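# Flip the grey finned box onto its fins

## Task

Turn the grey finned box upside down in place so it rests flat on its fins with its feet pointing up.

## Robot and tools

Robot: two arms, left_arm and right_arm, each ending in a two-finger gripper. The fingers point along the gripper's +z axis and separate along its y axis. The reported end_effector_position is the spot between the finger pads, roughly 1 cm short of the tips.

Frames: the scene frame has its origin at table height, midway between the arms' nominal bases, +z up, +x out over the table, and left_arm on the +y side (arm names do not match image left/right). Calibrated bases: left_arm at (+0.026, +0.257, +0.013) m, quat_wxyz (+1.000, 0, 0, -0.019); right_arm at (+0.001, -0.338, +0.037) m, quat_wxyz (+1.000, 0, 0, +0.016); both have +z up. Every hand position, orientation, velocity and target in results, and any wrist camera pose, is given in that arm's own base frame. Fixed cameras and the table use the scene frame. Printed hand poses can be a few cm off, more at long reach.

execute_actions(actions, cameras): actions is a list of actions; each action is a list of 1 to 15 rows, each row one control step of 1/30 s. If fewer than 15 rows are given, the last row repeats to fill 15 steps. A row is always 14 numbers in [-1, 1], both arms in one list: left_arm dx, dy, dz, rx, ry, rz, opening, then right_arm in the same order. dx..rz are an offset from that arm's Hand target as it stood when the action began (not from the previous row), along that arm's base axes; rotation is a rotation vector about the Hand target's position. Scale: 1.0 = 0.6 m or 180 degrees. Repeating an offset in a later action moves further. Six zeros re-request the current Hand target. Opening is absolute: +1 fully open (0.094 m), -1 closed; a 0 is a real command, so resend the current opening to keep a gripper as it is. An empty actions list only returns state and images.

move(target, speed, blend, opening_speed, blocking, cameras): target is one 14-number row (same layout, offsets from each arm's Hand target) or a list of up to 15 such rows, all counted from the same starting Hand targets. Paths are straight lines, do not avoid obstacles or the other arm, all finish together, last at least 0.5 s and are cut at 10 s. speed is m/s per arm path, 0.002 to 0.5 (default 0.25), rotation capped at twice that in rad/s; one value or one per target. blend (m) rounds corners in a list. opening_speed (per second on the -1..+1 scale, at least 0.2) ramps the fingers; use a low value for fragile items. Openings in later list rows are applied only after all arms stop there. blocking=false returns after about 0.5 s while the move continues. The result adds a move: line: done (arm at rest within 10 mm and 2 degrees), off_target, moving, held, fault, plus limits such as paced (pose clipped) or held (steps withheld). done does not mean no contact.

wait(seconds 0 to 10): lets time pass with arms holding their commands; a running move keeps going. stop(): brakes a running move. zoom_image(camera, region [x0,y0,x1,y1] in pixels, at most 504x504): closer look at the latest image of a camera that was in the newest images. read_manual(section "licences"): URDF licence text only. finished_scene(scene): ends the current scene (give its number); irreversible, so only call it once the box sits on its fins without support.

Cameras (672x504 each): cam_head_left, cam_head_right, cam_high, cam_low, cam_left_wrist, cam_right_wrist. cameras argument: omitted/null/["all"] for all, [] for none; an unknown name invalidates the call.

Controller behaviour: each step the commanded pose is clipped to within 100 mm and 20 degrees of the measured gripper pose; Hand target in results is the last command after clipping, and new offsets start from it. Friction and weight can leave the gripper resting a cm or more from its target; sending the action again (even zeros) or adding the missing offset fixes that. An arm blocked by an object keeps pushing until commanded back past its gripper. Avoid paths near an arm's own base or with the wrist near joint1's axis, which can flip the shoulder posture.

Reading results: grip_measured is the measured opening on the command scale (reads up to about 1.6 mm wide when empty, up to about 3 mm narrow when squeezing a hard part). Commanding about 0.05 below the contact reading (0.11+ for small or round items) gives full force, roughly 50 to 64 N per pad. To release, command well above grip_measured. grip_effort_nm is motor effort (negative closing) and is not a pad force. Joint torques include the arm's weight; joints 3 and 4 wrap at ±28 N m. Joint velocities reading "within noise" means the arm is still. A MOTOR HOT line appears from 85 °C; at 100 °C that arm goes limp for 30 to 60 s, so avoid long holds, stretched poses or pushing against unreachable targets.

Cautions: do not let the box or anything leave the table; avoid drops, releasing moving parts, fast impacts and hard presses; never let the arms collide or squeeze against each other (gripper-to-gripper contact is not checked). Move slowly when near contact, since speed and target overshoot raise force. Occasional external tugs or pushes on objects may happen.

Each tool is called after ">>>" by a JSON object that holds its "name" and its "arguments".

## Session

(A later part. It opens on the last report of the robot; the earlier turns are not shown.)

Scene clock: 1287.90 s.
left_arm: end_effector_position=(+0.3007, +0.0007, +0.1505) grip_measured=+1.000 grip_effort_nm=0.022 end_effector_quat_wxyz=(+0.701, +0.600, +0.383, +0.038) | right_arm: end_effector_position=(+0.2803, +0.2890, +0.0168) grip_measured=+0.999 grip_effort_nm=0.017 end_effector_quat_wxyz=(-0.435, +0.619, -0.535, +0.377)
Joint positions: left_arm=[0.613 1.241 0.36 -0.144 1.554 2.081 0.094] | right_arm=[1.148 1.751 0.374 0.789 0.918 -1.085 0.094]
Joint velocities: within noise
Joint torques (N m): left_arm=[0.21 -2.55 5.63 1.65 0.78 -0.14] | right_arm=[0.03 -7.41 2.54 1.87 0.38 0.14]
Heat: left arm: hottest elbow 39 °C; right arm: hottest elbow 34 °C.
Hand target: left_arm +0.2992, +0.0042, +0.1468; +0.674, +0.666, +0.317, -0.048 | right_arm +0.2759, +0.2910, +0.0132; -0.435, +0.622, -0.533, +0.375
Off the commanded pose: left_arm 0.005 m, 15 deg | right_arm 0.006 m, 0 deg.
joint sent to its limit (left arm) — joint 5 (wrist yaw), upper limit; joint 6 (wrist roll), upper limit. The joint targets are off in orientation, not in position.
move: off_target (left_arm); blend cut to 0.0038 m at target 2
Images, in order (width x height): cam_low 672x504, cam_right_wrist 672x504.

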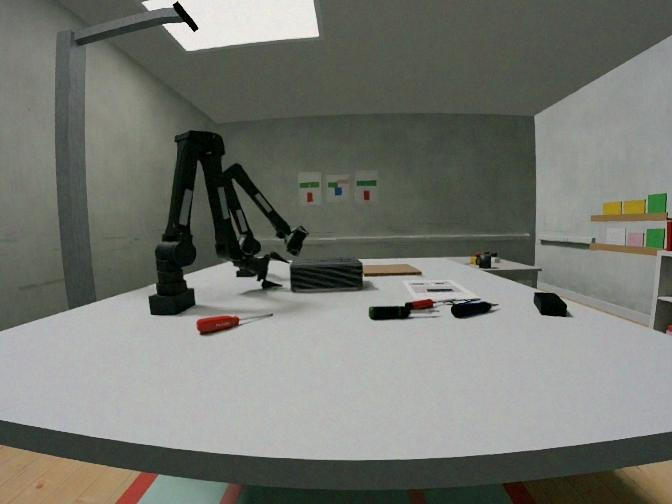

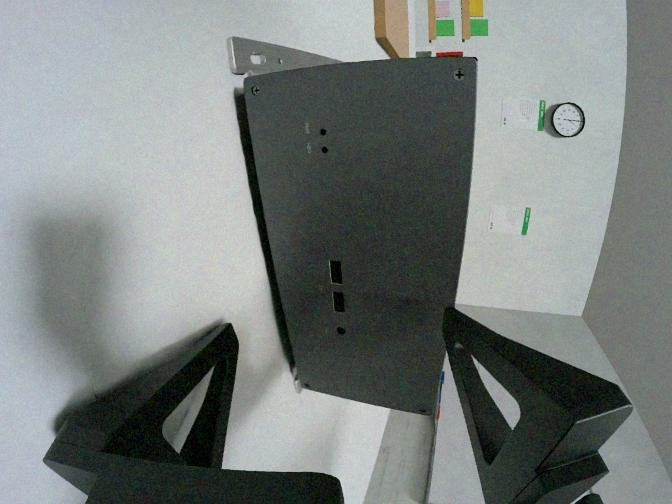

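>>> {"name": "move", "arguments": {"target": [0,0,0,0,0,0,1, 0,0,-0.0075,0,0,0,1], "speed": 0.05, "cameras": ["cam_low","cam_high","cam_right_wrist"]}}

>>> {"name": "zoom_image", "arguments": {"camera": "cam_low", "region": [240, 250, 320, 305]}}

>>> {"name": "zoom_image", "arguments": {"camera": "cam_right_wrist", "region": [160, 250, 320, 370]}}

Scene clock: 1295.60 s.
left_arm: end_effector_position=(+0.3007, +0.0007, +0.1505) grip_measured=+1.000 grip_effort_nm=0.017 end_effector_quat_wxyz=(+0.701, +0.600, +0.383, +0.038) | right_arm: end_effector_position=(+0.2799, +0.2875, +0.0120) grip_measured=+0.999 grip_effort_nm=0.017 end_effector_quat_wxyz=(-0.431, +0.620, -0.535, +0.379)
Joint positions: left_arm=[0.613 1.241 0.36 -0.144 1.554 2.081 0.094] | right_arm=[1.148 1.768 0.374 0.795 0.92 -1.083 0.094]
Joint velocities: within noise
Joint torques (N m): left_arm=[0.21 -2.67 5.64 1.63 0.77 -0.13] | right_arm=[0.09 -6.42 2.36 2.15 0.28 0.16]
Heat: left arm: hottest elbow 38 °C; right arm: hottest elbow 34 °C.
Hand target: left_arm +0.2992, +0.0042, +0.1468; +0.674, +0.666, +0.317, -0.048 | right_arm +0.2760, +0.2910, +0.0088; -0.435, +0.622, -0.533, +0.375
Off the commanded pose: left_arm 0.005 m, 15 deg | right_arm 0.006 m, 1 deg.
joint sent to its limit (left arm) — joint 5 (wrist yaw), upper limit; joint 6 (wrist roll), upper limit. The joint targets are off in orientation, not in position.
move: off_target (left_arm)
Images, in order (width x height): cam_high 672x504, cam_low 672x504, cam_right_wrist 672x504.

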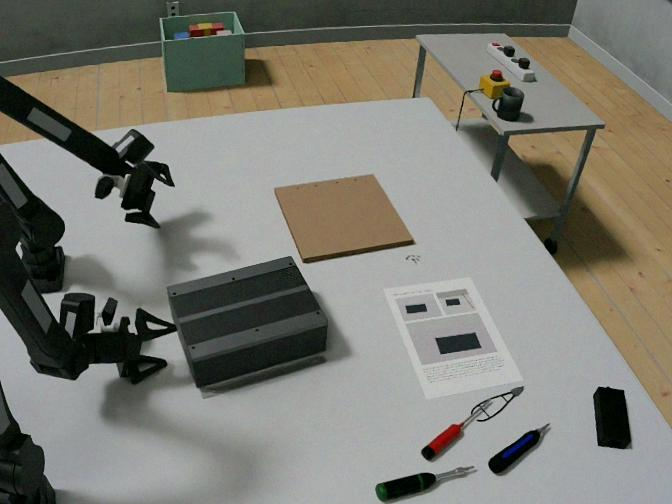

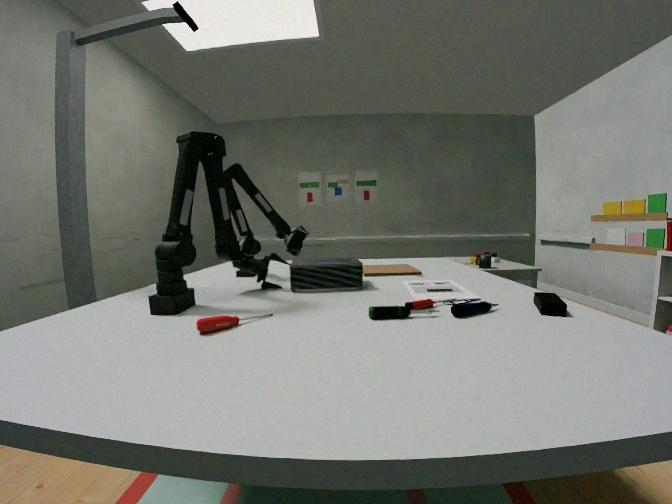

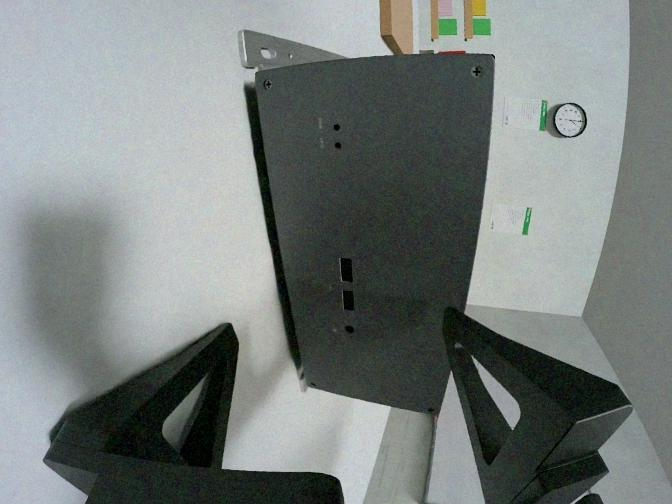

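Scaled by 6.300.

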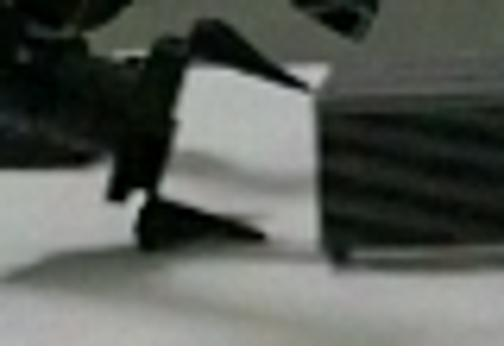

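Scaled by 3.150 from the camera's 672x504 image, which has a finer 960x720 frame.

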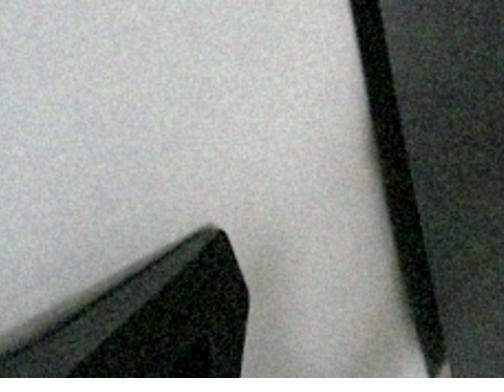

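>>> {"name": "move", "arguments": {"target": [[0,0,0,0,0,0,1, 0,0,0.045,0,0,0,0.5],[0,0,0,0,0,0,1, 0,0.004,0.045,-0.0159,0.121,0,-1]], "speed": 0.12, "opening_speed": 1.5, "cameras": ["cam_right_wrist","cam_high","cam_low"]}}

Scene clock: 1413.83 s.
left_arm: end_effector_position=(+0.3007, +0.0007, +0.1505) grip_measured=+1.000 grip_effort_nm=0.022 end_effector_quat_wxyz=(+0.701, +0.600, +0.383, +0.038) | right_arm: end_effector_position=(+0.2641, +0.2816, +0.0216) grip_measured=-0.987 grip_effort_nm=-0.696 end_effector_quat_wxyz=(-0.295, +0.705, -0.587, +0.268)
Joint positions: left_arm=[0.613 1.241 0.36 -0.144 1.554 2.081 0.094] | right_arm=[1.086 1.443 0.482 -0.052 0.635 -0.856 0.001]
Joint velocities: within noise
Joint torques (N m): left_arm=[0.03 -2.55 5.6 1.65 0.78 -0.16] | right_arm=[-2.02 -8.12 7.77 1.25 0.17 0.13]
Heat: left arm: hottest elbow 38 °C; right arm: hottest elbow 32 °C.
Hand target: left_arm +0.2992, +0.0042, +0.1468; +0.674, +0.666, +0.317, -0.048 | right_arm +0.2760, +0.2933, +0.0357; -0.311, +0.692, -0.596, +0.264
Off the commanded pose: left_arm 0.005 m, 15 deg | right_arm 0.022 m, 3 deg.
joint sent to its limit (left arm) — joint 5 (wrist yaw), upper limit; joint 6 (wrist roll), upper limit. The joint targets are off in orientation, not in position.
move: off_target (left_arm, right_arm); target 2's new opening was sent with right_arm's hand 0.022 m and 3 deg from that target
Images, in order (width x height): cam_high 672x504, cam_low 672x504, cam_right_wrist 672x504.

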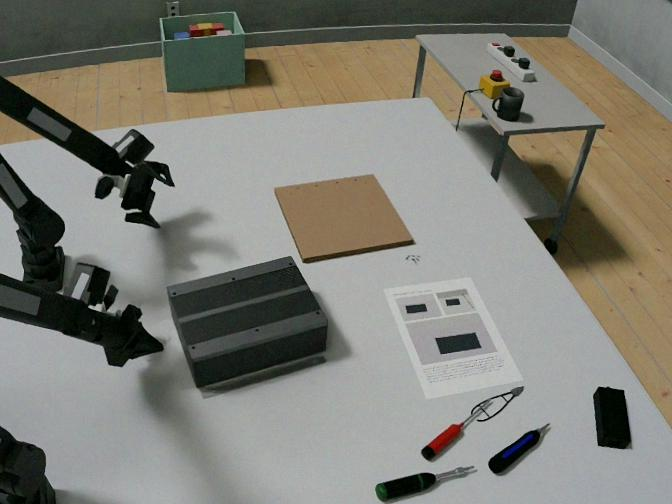

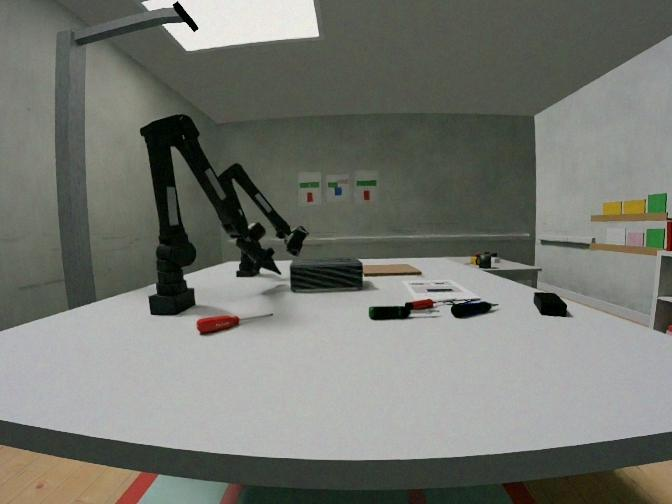

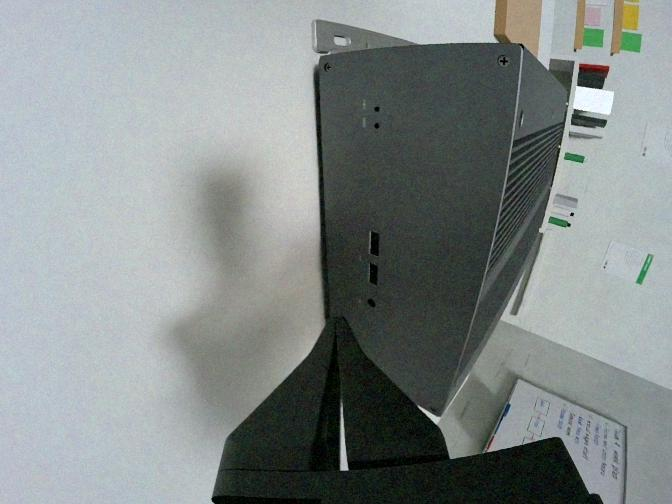

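>>> {"name": "move", "arguments": {"target": [0,0,0,0,0,0,1, 0.0265,-0.0047,-0.06,0,0,0,-1], "speed": 0.08, "cameras": ["cam_right_wrist","cam_high","cam_low"]}}

>>> {"name": "zoom_image", "arguments": {"camera": "cam_low", "region": [240, 250, 320, 305]}}

Scene clock: 1430.20 s.
left_arm: end_effector_position=(+0.3007, +0.0007, +0.1505) grip_measured=+1.000 grip_effort_nm=0.017 end_effector_quat_wxyz=(+0.701, +0.600, +0.383, +0.038) | right_arm: end_effector_position=(+0.2818, +0.2837, -0.0042) grip_measured=-0.987 grip_effort_nm=-0.701 end_effector_quat_wxyz=(-0.302, +0.698, -0.594, +0.264)
Joint positions: left_arm=[0.613 1.241 0.36 -0.144 1.554 2.081 0.094] | right_arm=[1.038 1.559 0.482 0.104 0.608 -0.886 0.001]
Joint velocities: within noise
Joint torques (N m): left_arm=[0.26 -2.49 5.65 1.63 0.78 -0.13] | right_arm=[-1.85 -6.83 6.02 2.18 0.11 -0.05]
Heat: left arm: hottest elbow 38 °C; right arm: hottest elbow 34 °C.
Hand target: left_arm +0.2992, +0.0042, +0.1468; +0.674, +0.666, +0.317, -0.048 | right_arm +0.2919, +0.2906, -0.0002; -0.311, +0.692, -0.596, +0.264
Off the commanded pose: left_arm 0.005 m, 15 deg | right_arm 0.013 m, 1 deg.
joint sent to its limit (left arm) — joint 5 (wrist yaw), upper limit; joint 6 (wrist roll), upper limit. The joint targets are off in orientation, not in position.
move: off_target (left_arm, right_arm)
Images, in order (width x height): cam_high 672x504, cam_low 672x504, cam_right_wrist 672x504.

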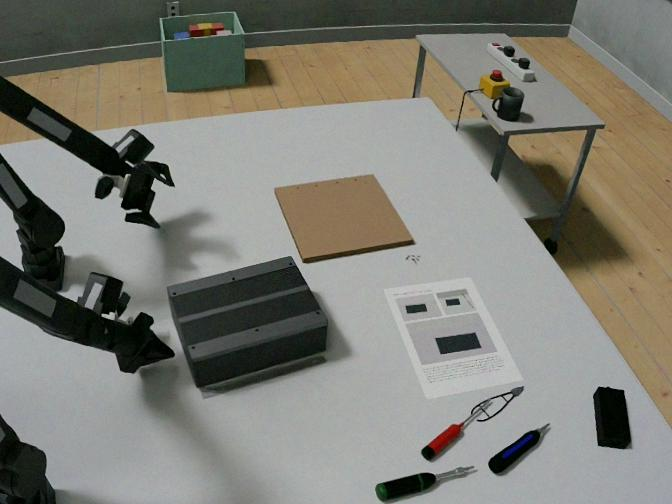

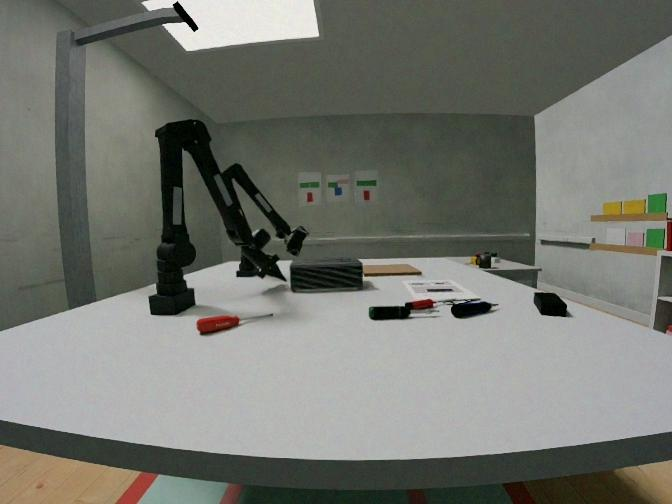

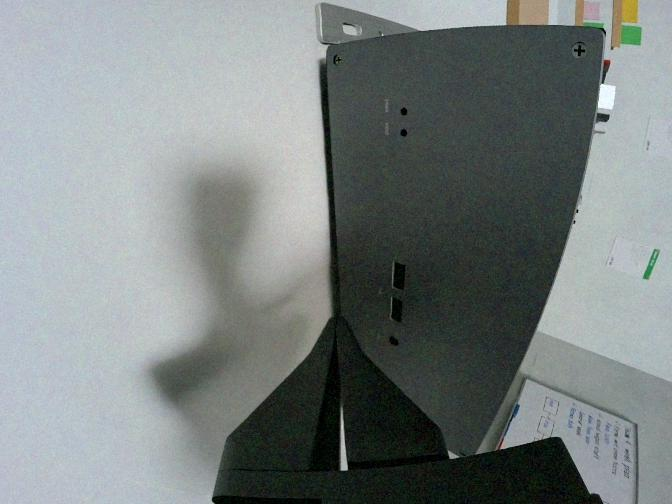

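Scaled by 6.300.

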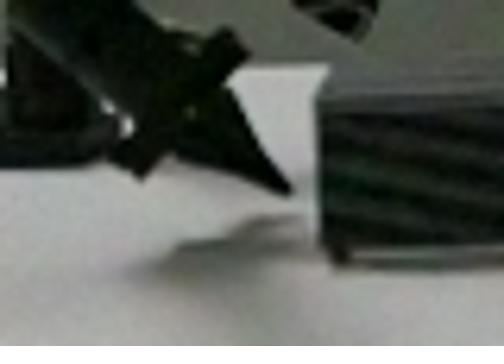

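>>> {"name": "move", "arguments": {"target": [0,0,0,0,0,0,1, -0.003,0.003,-0.0425,0,0,0,-1], "speed": 0.06, "cameras": ["cam_right_wrist","cam_low"]}}

>>> {"name": "zoom_image", "arguments": {"camera": "cam_low", "region": [240, 250, 320, 305]}}

Scene clock: 1439.80 s.
left_arm: end_effector_position=(+0.3007, +0.0007, +0.1505) grip_measured=+1.000 grip_effort_nm=0.017 end_effector_quat_wxyz=(+0.701, +0.600, +0.383, +0.038) | right_arm: end_effector_position=(+0.2834, +0.2864, -0.0280) grip_measured=-0.987 grip_effort_nm=-0.691 end_effector_quat_wxyz=(-0.302, +0.698, -0.593, +0.264)
Joint positions: left_arm=[0.613 1.241 0.36 -0.144 1.554 2.081 0.094] | right_arm=[1.038 1.656 0.482 0.202 0.608 -0.887 0.001]
Joint velocities: within noise
Joint torques (N m): left_arm=[-0.03 -2.61 5.6 1.57 0.78 -0.14] | right_arm=[-0.5 -7.77 4.75 2.11 0.32 0.03]
Heat: left arm: hottest elbow 38 °C; right arm: hottest elbow 35 °C.
Hand target: left_arm +0.2992, +0.0042, +0.1468; +0.674, +0.666, +0.317, -0.048 | right_arm +0.2900, +0.2923, -0.0258; -0.311, +0.692, -0.596, +0.264
Off the commanded pose: left_arm 0.005 m, 15 deg | right_arm 0.009 m, 1 deg.
joint sent to its limit (left arm) — joint 5 (wrist yaw), upper limit; joint 6 (wrist roll), upper limit. The joint targets are off in orientation, not in position.
move: off_target (left_arm)
Images, in order (width x height): cam_low 672x504, cam_right_wrist 672x504.

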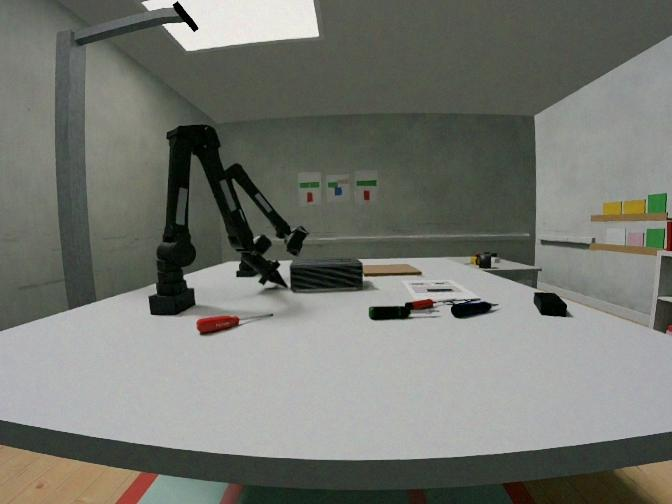

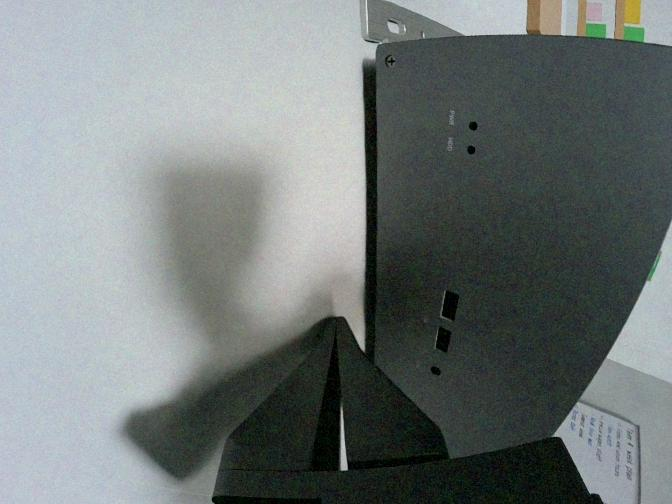

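Scaled by 6.300.

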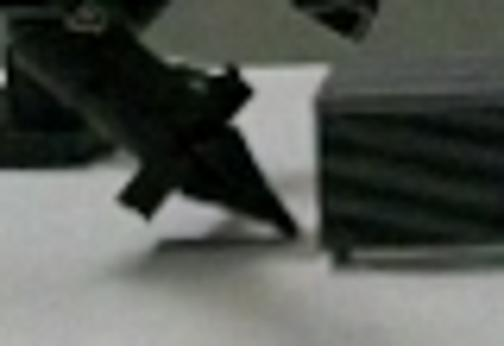

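>>> {"name": "move", "arguments": {"target": [0,0,0,0,0,0,1, -0.002,0.004,-0.0085,0,0,0,-1], "speed": 0.04, "cameras": ["cam_right_wrist","cam_low"]}}

>>> {"name": "zoom_image", "arguments": {"camera": "cam_low", "region": [240, 250, 320, 305]}}

>>> {"name": "zoom_image", "arguments": {"camera": "cam_right_wrist", "region": [260, 260, 420, 380]}}

Scene clock: 1477.23 s.
left_arm: end_effector_position=(+0.3007, +0.0007, +0.1505) grip_measured=+1.000 grip_effort_nm=0.017 end_effector_quat_wxyz=(+0.701, +0.600, +0.383, +0.038) | right_arm: end_effector_position=(+0.2844, +0.2868, -0.0304) grip_measured=-0.987 grip_effort_nm=-0.691 end_effector_quat_wxyz=(-0.304, +0.696, -0.594, +0.266)
Joint positions: left_arm=[0.613 1.241 0.36 -0.144 1.554 2.081 0.094] | right_arm=[1.038 1.67 0.482 0.221 0.613 -0.887 0.001]
Joint velocities: within noise
Joint torques (N m): left_arm=[0.09 -2.67 5.64 1.59 0.78 -0.14] | right_arm=[-0.73 -6.77 4.96 1.85 0.29 0.11]
Heat: left arm: hottest elbow 38 °C; right arm: hottest elbow 34 °C.
Hand target: left_arm +0.2992, +0.0042, +0.1468; +0.674, +0.666, +0.317, -0.048 | right_arm +0.2889, +0.2948, -0.0308; -0.311, +0.692, -0.596, +0.264
Off the commanded pose: left_arm 0.005 m, 15 deg | right_arm 0.009 m, 1 deg.
joint sent to its limit (left arm) — joint 5 (wrist yaw), upper limit; joint 6 (wrist roll), upper limit. The joint targets are off in orientation, not in position.
move: off_target (left_arm)
Images, in order (width x height): cam_low 672x504, cam_right_wrist 672x504.

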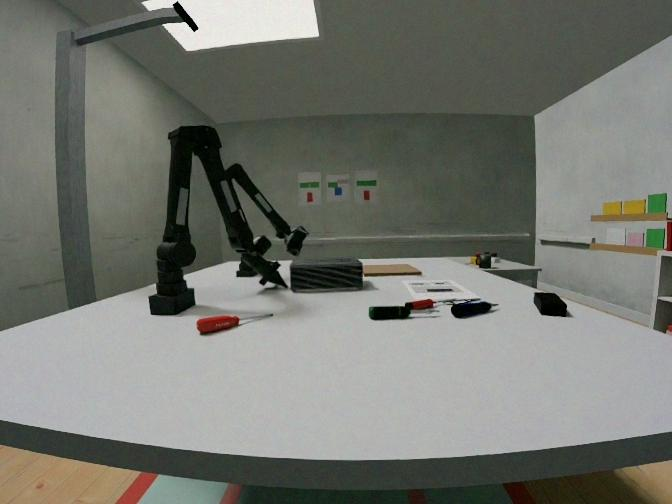

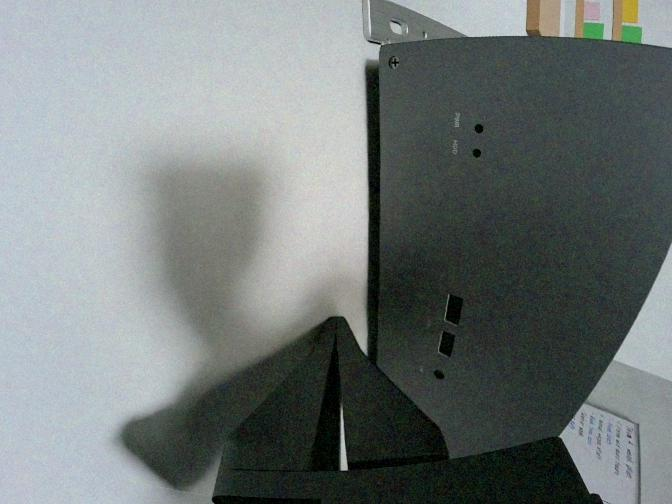

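Scaled by 6.300.

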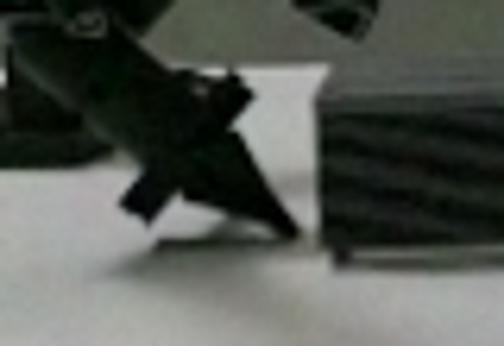

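Scaled by 3.150 from the camera's 672x504 image, which has a finer 960x720 frame.

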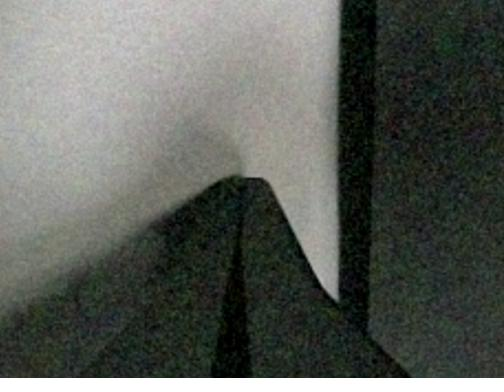

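>>> {"name": "move", "arguments": {"target": [0,0,0,0,0,0,1, 0.001,0.005,-0.0085,0,0,0,-1], "speed": 0.04, "cameras": ["cam_right_wrist","cam_low"]}}

>>> {"name": "zoom_image", "arguments": {"camera": "cam_low", "region": [240, 250, 320, 305]}}

>>> {"name": "zoom_image", "arguments": {"camera": "cam_right_wrist", "region": [260, 260, 420, 380]}}

Scene clock: 1485.83 s.
left_arm: end_effector_position=(+0.3007, +0.0007, +0.1505) grip_measured=+1.000 grip_effort_nm=0.017 end_effector_quat_wxyz=(+0.701, +0.600, +0.383, +0.038) | right_arm: end_effector_position=(+0.2878, +0.2907, -0.0308) grip_measured=-0.987 grip_effort_nm=-0.691 end_effector_quat_wxyz=(-0.310, +0.691, -0.595, +0.268)
Joint positions: left_arm=[0.613 1.241 0.36 -0.144 1.554 2.081 0.094] | right_arm=[1.038 1.685 0.49 0.24 0.619 -0.886 0.001]
Joint velocities: within noise
Joint torques (N m): left_arm=[0.15 -2.55 5.61 1.62 0.78 -0.14] | right_arm=[-0.15 -6.89 5 1.78 0.05 0.09]
Heat: left arm: hottest elbow 38 °C; right arm: hottest elbow 34 °C.
Hand target: left_arm +0.2992, +0.0042, +0.1468; +0.674, +0.666, +0.317, -0.048 | right_arm +0.2894, +0.2978, -0.0360; -0.311, +0.692, -0.596, +0.264
Off the commanded pose: left_arm 0.005 m, 15 deg | right_arm 0.009 m, 0 deg.
joint sent to its limit (left arm) — joint 5 (wrist yaw), upper limit; joint 6 (wrist roll), upper limit. The joint targets are off in orientation, not in position.
move: off_target (left_arm)
Images, in order (width x height): cam_low 672x504, cam_right_wrist 672x504.

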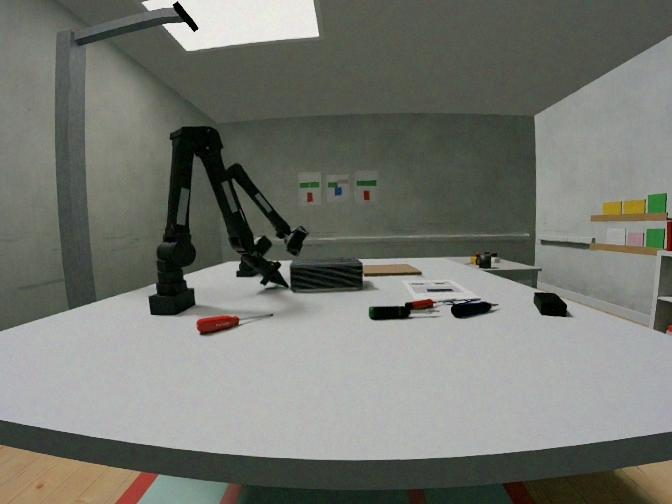

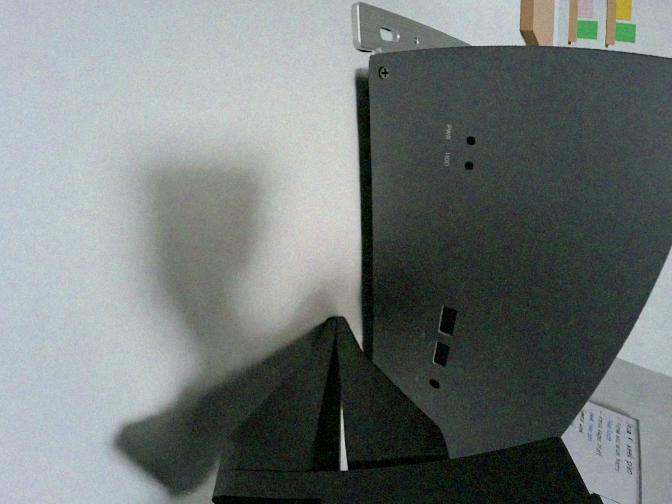

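Scaled by 6.300.

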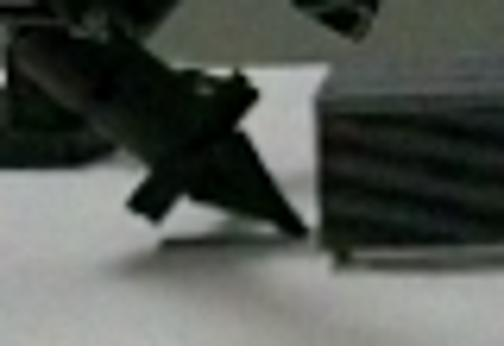

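Scaled by 3.150 from the camera's 672x504 image, which has a finer 960x720 frame.

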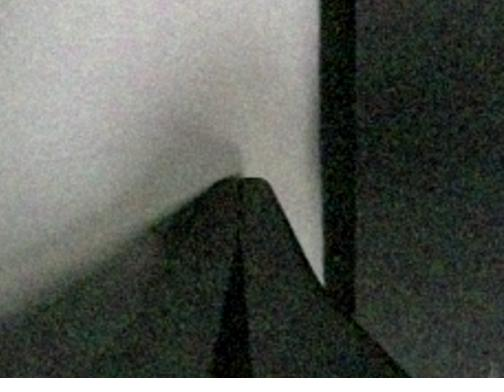

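>>> {"name": "move", "arguments": {"target": [0,0,0,0,0,0,1, -0.01,-0.01,0.035,0.0159,-0.121,0,-1], "speed": 0.1, "cameras": ["cam_right_wrist","cam_low"]}}

>>> {"name": "zoom_image", "arguments": {"camera": "cam_low", "region": [240, 250, 320, 305]}}

Scene clock: 1609.93 s.
left_arm: end_effector_position=(+0.3007, +0.0007, +0.1505) grip_measured=+1.000 grip_effort_nm=0.017 end_effector_quat_wxyz=(+0.701, +0.600, +0.383, +0.038) | right_arm: end_effector_position=(+0.2881, +0.2895, -0.0130) grip_measured=-0.987 grip_effort_nm=-0.691 end_effector_quat_wxyz=(-0.433, +0.617, -0.540, +0.375)
Joint positions: left_arm=[0.613 1.241 0.36 -0.144 1.554 2.081 0.094] | right_arm=[1.125 1.893 0.397 0.91 0.9 -1.085 0.001]
Joint velocities: within noise
Joint torques (N m): left_arm=[0.09 -2.37 5.63 1.62 0.78 -0.14] | right_arm=[0.32 -8.23 1.39 2.43 0.4 -0.05]
Heat: left arm: hottest elbow 38 °C; right arm: hottest elbow 33 °C.
Hand target: left_arm +0.2992, +0.0042, +0.1468; +0.674, +0.666, +0.317, -0.048 | right_arm +0.2834, +0.2918, -0.0149; -0.435, +0.622, -0.533, +0.375
Off the commanded pose: left_arm 0.005 m, 15 deg | right_arm 0.006 m, 1 deg.
joint sent to its limit (left arm) — joint 5 (wrist yaw), upper limit; joint 6 (wrist roll), upper limit. The joint targets are off in orientation, not in position.
move: off_target (left_arm)
Images, in order (width x height): cam_low 672x504, cam_right_wrist 672x504.

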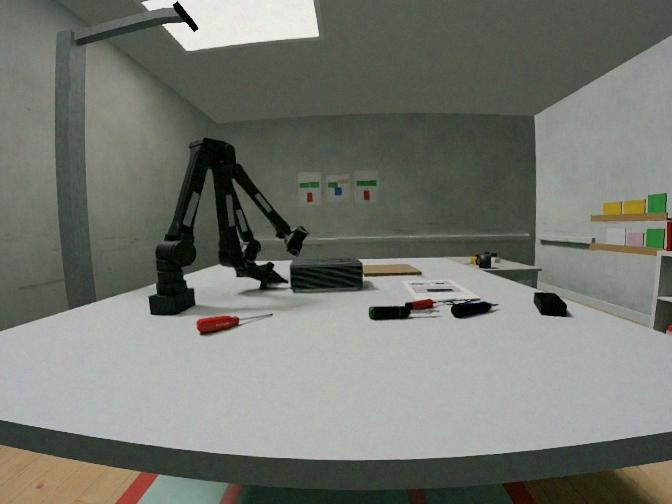

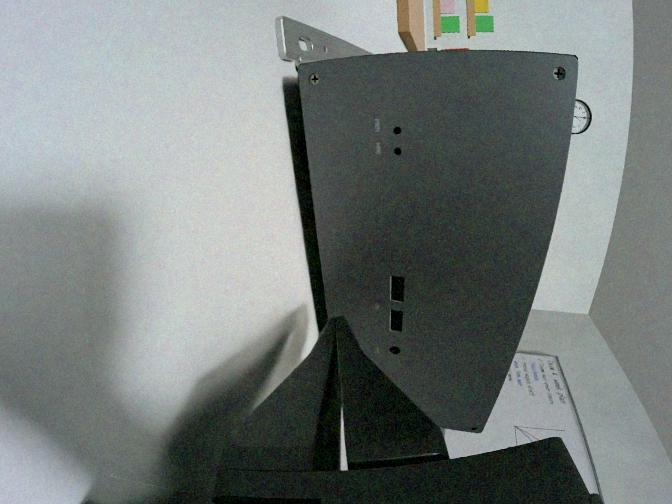

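Scaled by 6.300.

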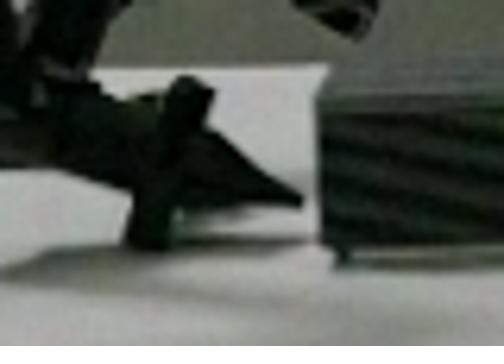

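>>> {"name": "move", "arguments": {"target": [0,0,0,0,0,0,1, 0.006,0,0.004,-0.0116,0.0881,0,-1], "speed": 0.08, "cameras": ["cam_low"]}}

>>> {"name": "zoom_image", "arguments": {"camera": "cam_low", "region": [240, 250, 320, 305]}}

Scene clock: 1645.23 s.
left_arm: end_effector_position=(+0.3007, +0.0007, +0.1505) grip_measured=+1.000 grip_effort_nm=0.017 end_effector_quat_wxyz=(+0.701, +0.600, +0.383, +0.038) | right_arm: end_effector_position=(+0.2766, +0.2834, -0.0218) grip_measured=-0.987 grip_effort_nm=-0.691 end_effector_quat_wxyz=(-0.334, +0.688, -0.572, +0.298)
Joint positions: left_arm=[0.613 1.241 0.36 -0.144 1.554 2.081 0.094] | right_arm=[1.082 1.673 0.433 0.34 0.699 -0.926 0.001]
Joint velocities: within noise
Joint torques (N m): left_arm=[0.09 -2.67 5.64 1.65 0.79 -0.14] | right_arm=[-1.49 -8.94 5.3 1.22 0.17 0.1]
Heat: left arm: hottest elbow 38 °C; right arm: hottest elbow 32 °C.
Hand target: left_arm +0.2992, +0.0042, +0.1468; +0.674, +0.666, +0.317, -0.048 | right_arm +0.2870, +0.2917, -0.0126; -0.346, +0.675, -0.581, +0.295
Off the commanded pose: left_arm 0.005 m, 15 deg | right_arm 0.016 m, 2 deg.
joint sent to its limit (left arm) — joint 5 (wrist yaw), upper limit; joint 6 (wrist roll), upper limit. The joint targets are off in orientation, not in position.
move: off_target (left_arm, right_arm)
Images, in order (width x height): cam_low 672x504.

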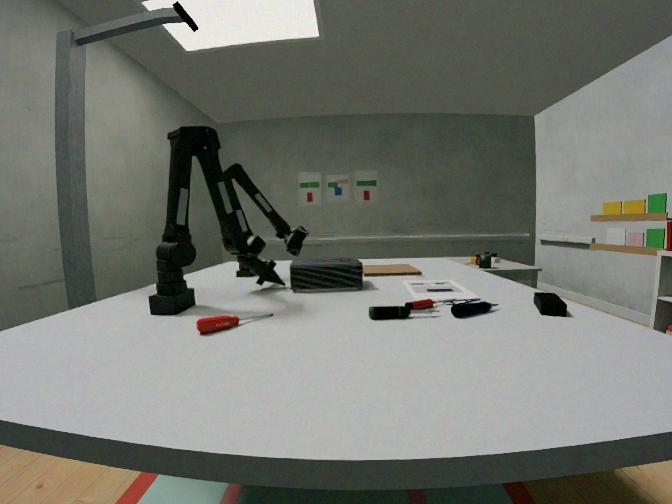

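Scaled by 6.300.

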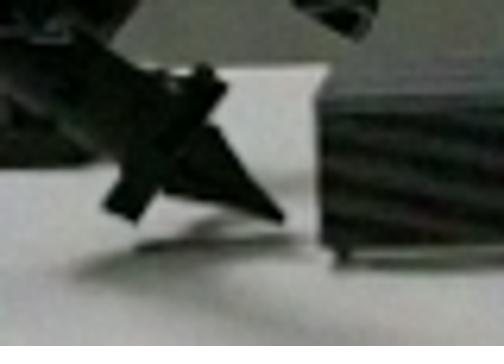

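>>> {"name": "move", "arguments": {"target": [[0,0,0,0,0,0,1, 0.005,0.006,-0.03,0,0,0,-1]], "speed": 0.05, "cameras": ["cam_low","cam_right_wrist"]}}

>>> {"name": "zoom_image", "arguments": {"camera": "cam_low", "region": [240, 250, 320, 305]}}

Scene clock: 1652.80 s.
left_arm: end_effector_position=(+0.3007, +0.0007, +0.1505) grip_measured=+1.000 grip_effort_nm=0.022 end_effector_quat_wxyz=(+0.701, +0.600, +0.383, +0.038) | right_arm: end_effector_position=(+0.2813, +0.2900, -0.0304) grip_measured=-0.987 grip_effort_nm=-0.691 end_effector_quat_wxyz=(-0.340, +0.683, -0.574, +0.297)
Joint positions: left_arm=[0.613 1.241 0.36 -0.144 1.554 2.081 0.094] | right_arm=[1.079 1.725 0.449 0.391 0.699 -0.925 0.001]
Joint velocities: within noise
Joint torques (N m): left_arm=[0.03 -2.61 5.68 1.62 0.78 -0.14] | right_arm=[-1.79 -6.89 4.57 2.04 0.07 0.11]
Heat: left arm: hottest elbow 38 °C; right arm: hottest elbow 33 °C.
Hand target: left_arm +0.2992, +0.0042, +0.1468; +0.674, +0.666, +0.317, -0.048 | right_arm +0.2901, +0.2955, -0.0304; -0.346, +0.675, -0.581, +0.295
Off the commanded pose: left_arm 0.005 m, 15 deg | right_arm 0.010 m, 1 deg.
joint sent to its limit (left arm) — joint 5 (wrist yaw), upper limit; joint 6 (wrist roll), upper limit. The joint targets are off in orientation, not in position.
move: off_target (left_arm)
Images, in order (width x height): cam_low 672x504, cam_right_wrist 672x504.

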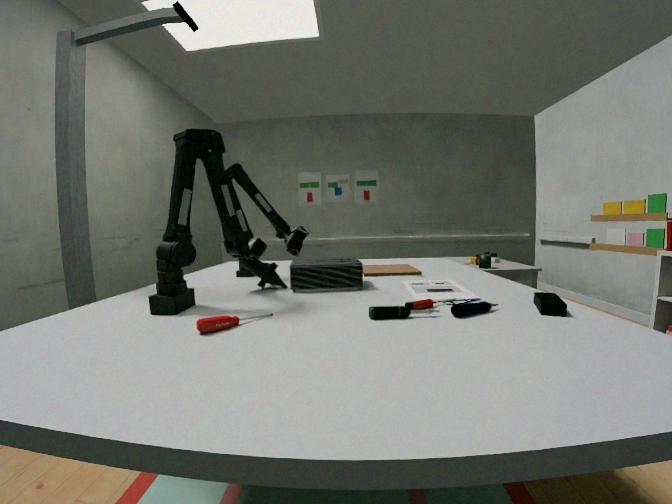

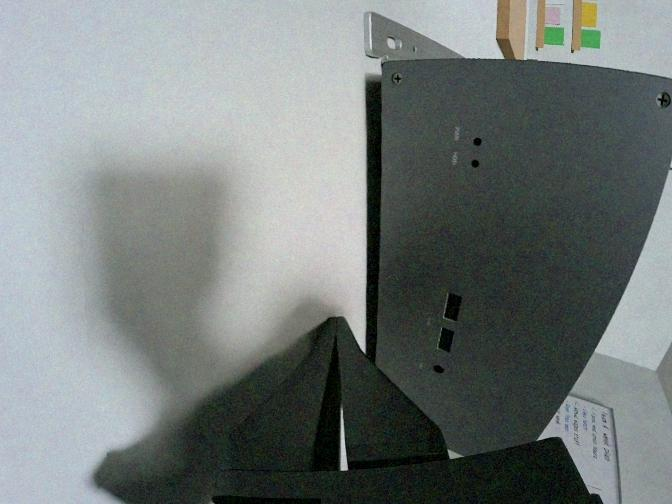

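Scaled by 6.300.

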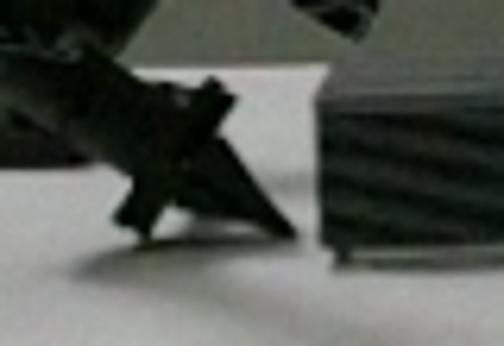

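>>> {"name": "move", "arguments": {"target": [[0,0,0,0,0,0,1, 0.0265,0.0015,-0.005,0,0,0,-1]], "speed": 0.04, "cameras": ["cam_low","cam_right_wrist"]}}

>>> {"name": "zoom_image", "arguments": {"camera": "cam_low", "region": [240, 250, 320, 305]}}

>>> {"name": "zoom_image", "arguments": {"camera": "cam_right_wrist", "region": [260, 260, 420, 380]}}

Scene clock: 1660.33 s.
left_arm: end_effector_position=(+0.3007, +0.0007, +0.1505) grip_measured=+1.000 grip_effort_nm=0.017 end_effector_quat_wxyz=(+0.701, +0.600, +0.383, +0.038) | right_arm: end_effector_position=(+0.2980, +0.2932, -0.0307) grip_measured=-0.987 grip_effort_nm=-0.686 end_effector_quat_wxyz=(-0.346, +0.677, -0.579, +0.295)
Joint positions: left_arm=[0.613 1.241 0.36 -0.144 1.554 2.081 0.094] | right_arm=[1.038 1.748 0.472 0.425 0.675 -0.95 0.001]
Joint velocities: within noise
Joint torques (N m): left_arm=[-0.15 -2.67 5.61 1.62 0.78 -0.15] | right_arm=[-2.08 -7.41 4.26 1.99 -0.11 -0.01]
Heat: left arm: hottest elbow 38 °C; right arm: hottest elbow 33 °C.
Hand target: left_arm +0.2992, +0.0042, +0.1468; +0.674, +0.666, +0.317, -0.048 | right_arm +0.3058, +0.2962, -0.0336; -0.346, +0.675, -0.581, +0.295
Off the commanded pose: left_arm 0.005 m, 15 deg | right_arm 0.009 m, 0 deg.
joint sent to its limit (left arm) — joint 5 (wrist yaw), upper limit; joint 6 (wrist roll), upper limit. The joint targets are off in orientation, not in position.
move: off_target (left_arm)
Images, in order (width x height): cam_low 672x504, cam_right_wrist 672x504.

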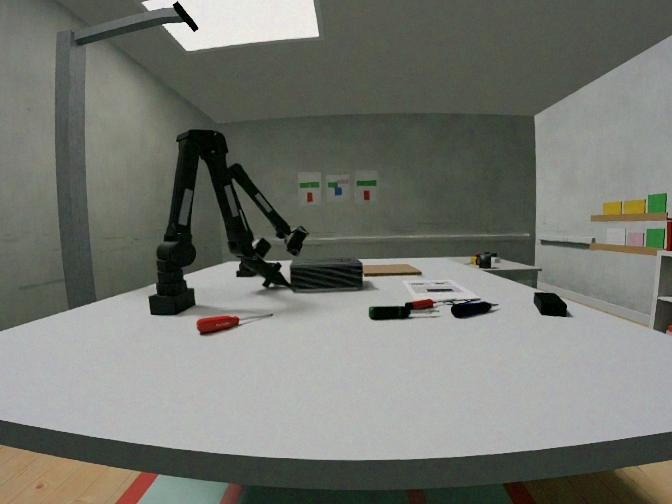

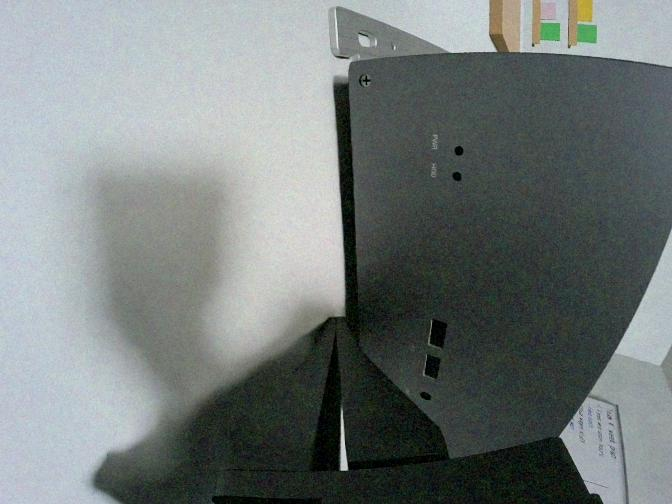

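Scaled by 6.300.

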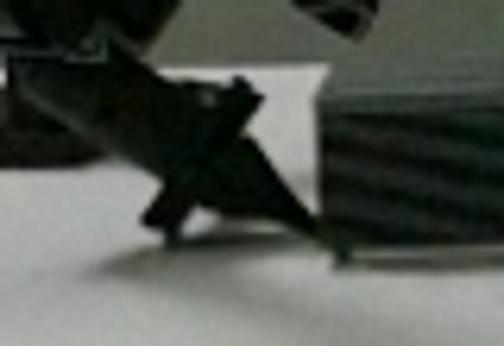

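Scaled by 3.150 from the camera's 672x504 image, which has a finer 960x720 frame.

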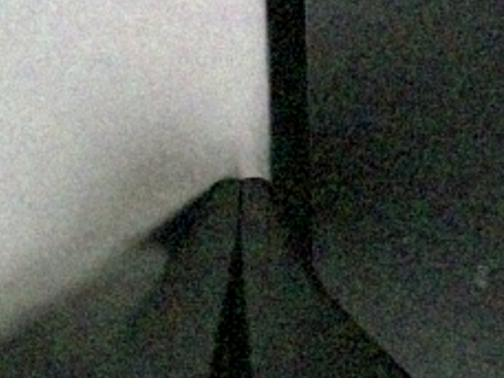

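>>> {"name": "move", "arguments": {"target": [[0,0,0,0,0,0,1, 0.0145,0.002,-0.001,0,0,0,-1]], "speed": 0.03, "cameras": ["cam_low","cam_right_wrist"]}}

>>> {"name": "zoom_image", "arguments": {"camera": "cam_right_wrist", "region": [260, 260, 420, 380]}}

Scene clock: 1666.67 s.
left_arm: end_effector_position=(+0.3007, +0.0007, +0.1505) grip_measured=+1.000 grip_effort_nm=0.017 end_effector_quat_wxyz=(+0.701, +0.600, +0.383, +0.038) | right_arm: end_effector_position=(+0.3060, +0.2950, -0.0307) grip_measured=-0.987 grip_effort_nm=-0.686 end_effector_quat_wxyz=(-0.347, +0.676, -0.579, +0.294)
Joint positions: left_arm=[0.613 1.241 0.36 -0.144 1.554 2.081 0.094] | right_arm=[1.019 1.757 0.485 0.434 0.661 -0.968 0.001]
Joint velocities: within noise
Joint torques (N m): left_arm=[-0.03 -2.61 5.64 1.68 0.78 -0.14] | right_arm=[-2.2 -7.18 4.64 2.09 -0.09 -0.07]
Heat: left arm: hottest elbow 38 °C; right arm: hottest elbow 33 °C.
Hand target: left_arm +0.2992, +0.0042, +0.1468; +0.674, +0.666, +0.317, -0.048 | right_arm +0.3146, +0.2974, -0.0342; -0.346, +0.675, -0.581, +0.295
Off the commanded pose: left_arm 0.005 m, 15 deg | right_arm 0.010 m, 0 deg.
joint sent to its limit (left arm) — joint 5 (wrist yaw), upper limit; joint 6 (wrist roll), upper limit. The joint targets are off in orientation, not in position.
move: off_target (left_arm)
Images, in order (width x height): cam_low 672x504, cam_right_wrist 672x504.

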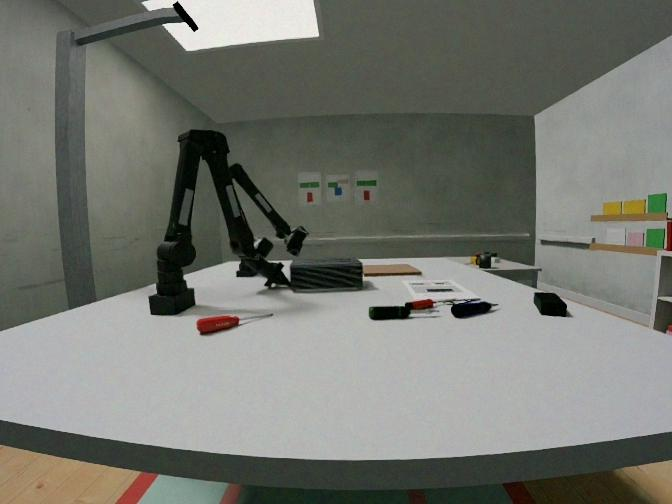

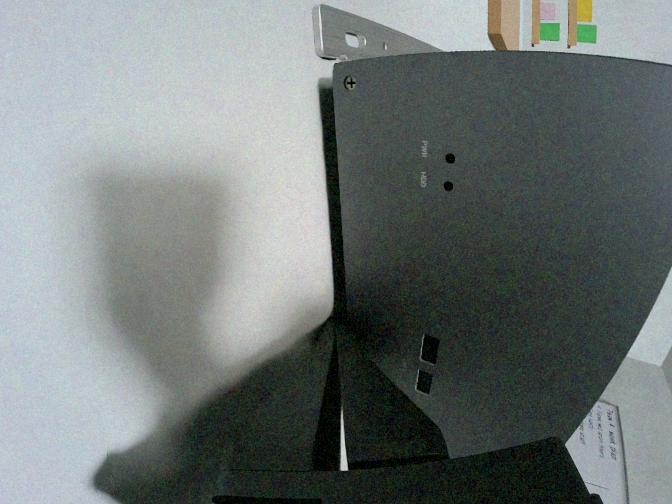

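Scaled by 3.150 from the camera's 672x504 image, which has a finer 960x720 frame.

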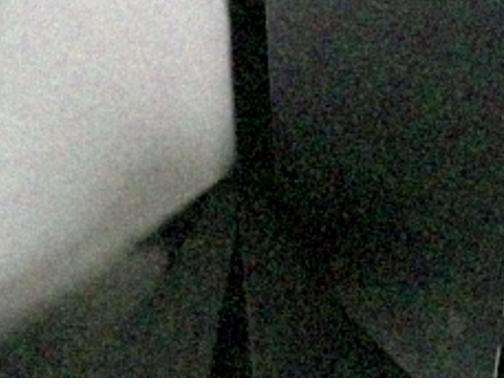

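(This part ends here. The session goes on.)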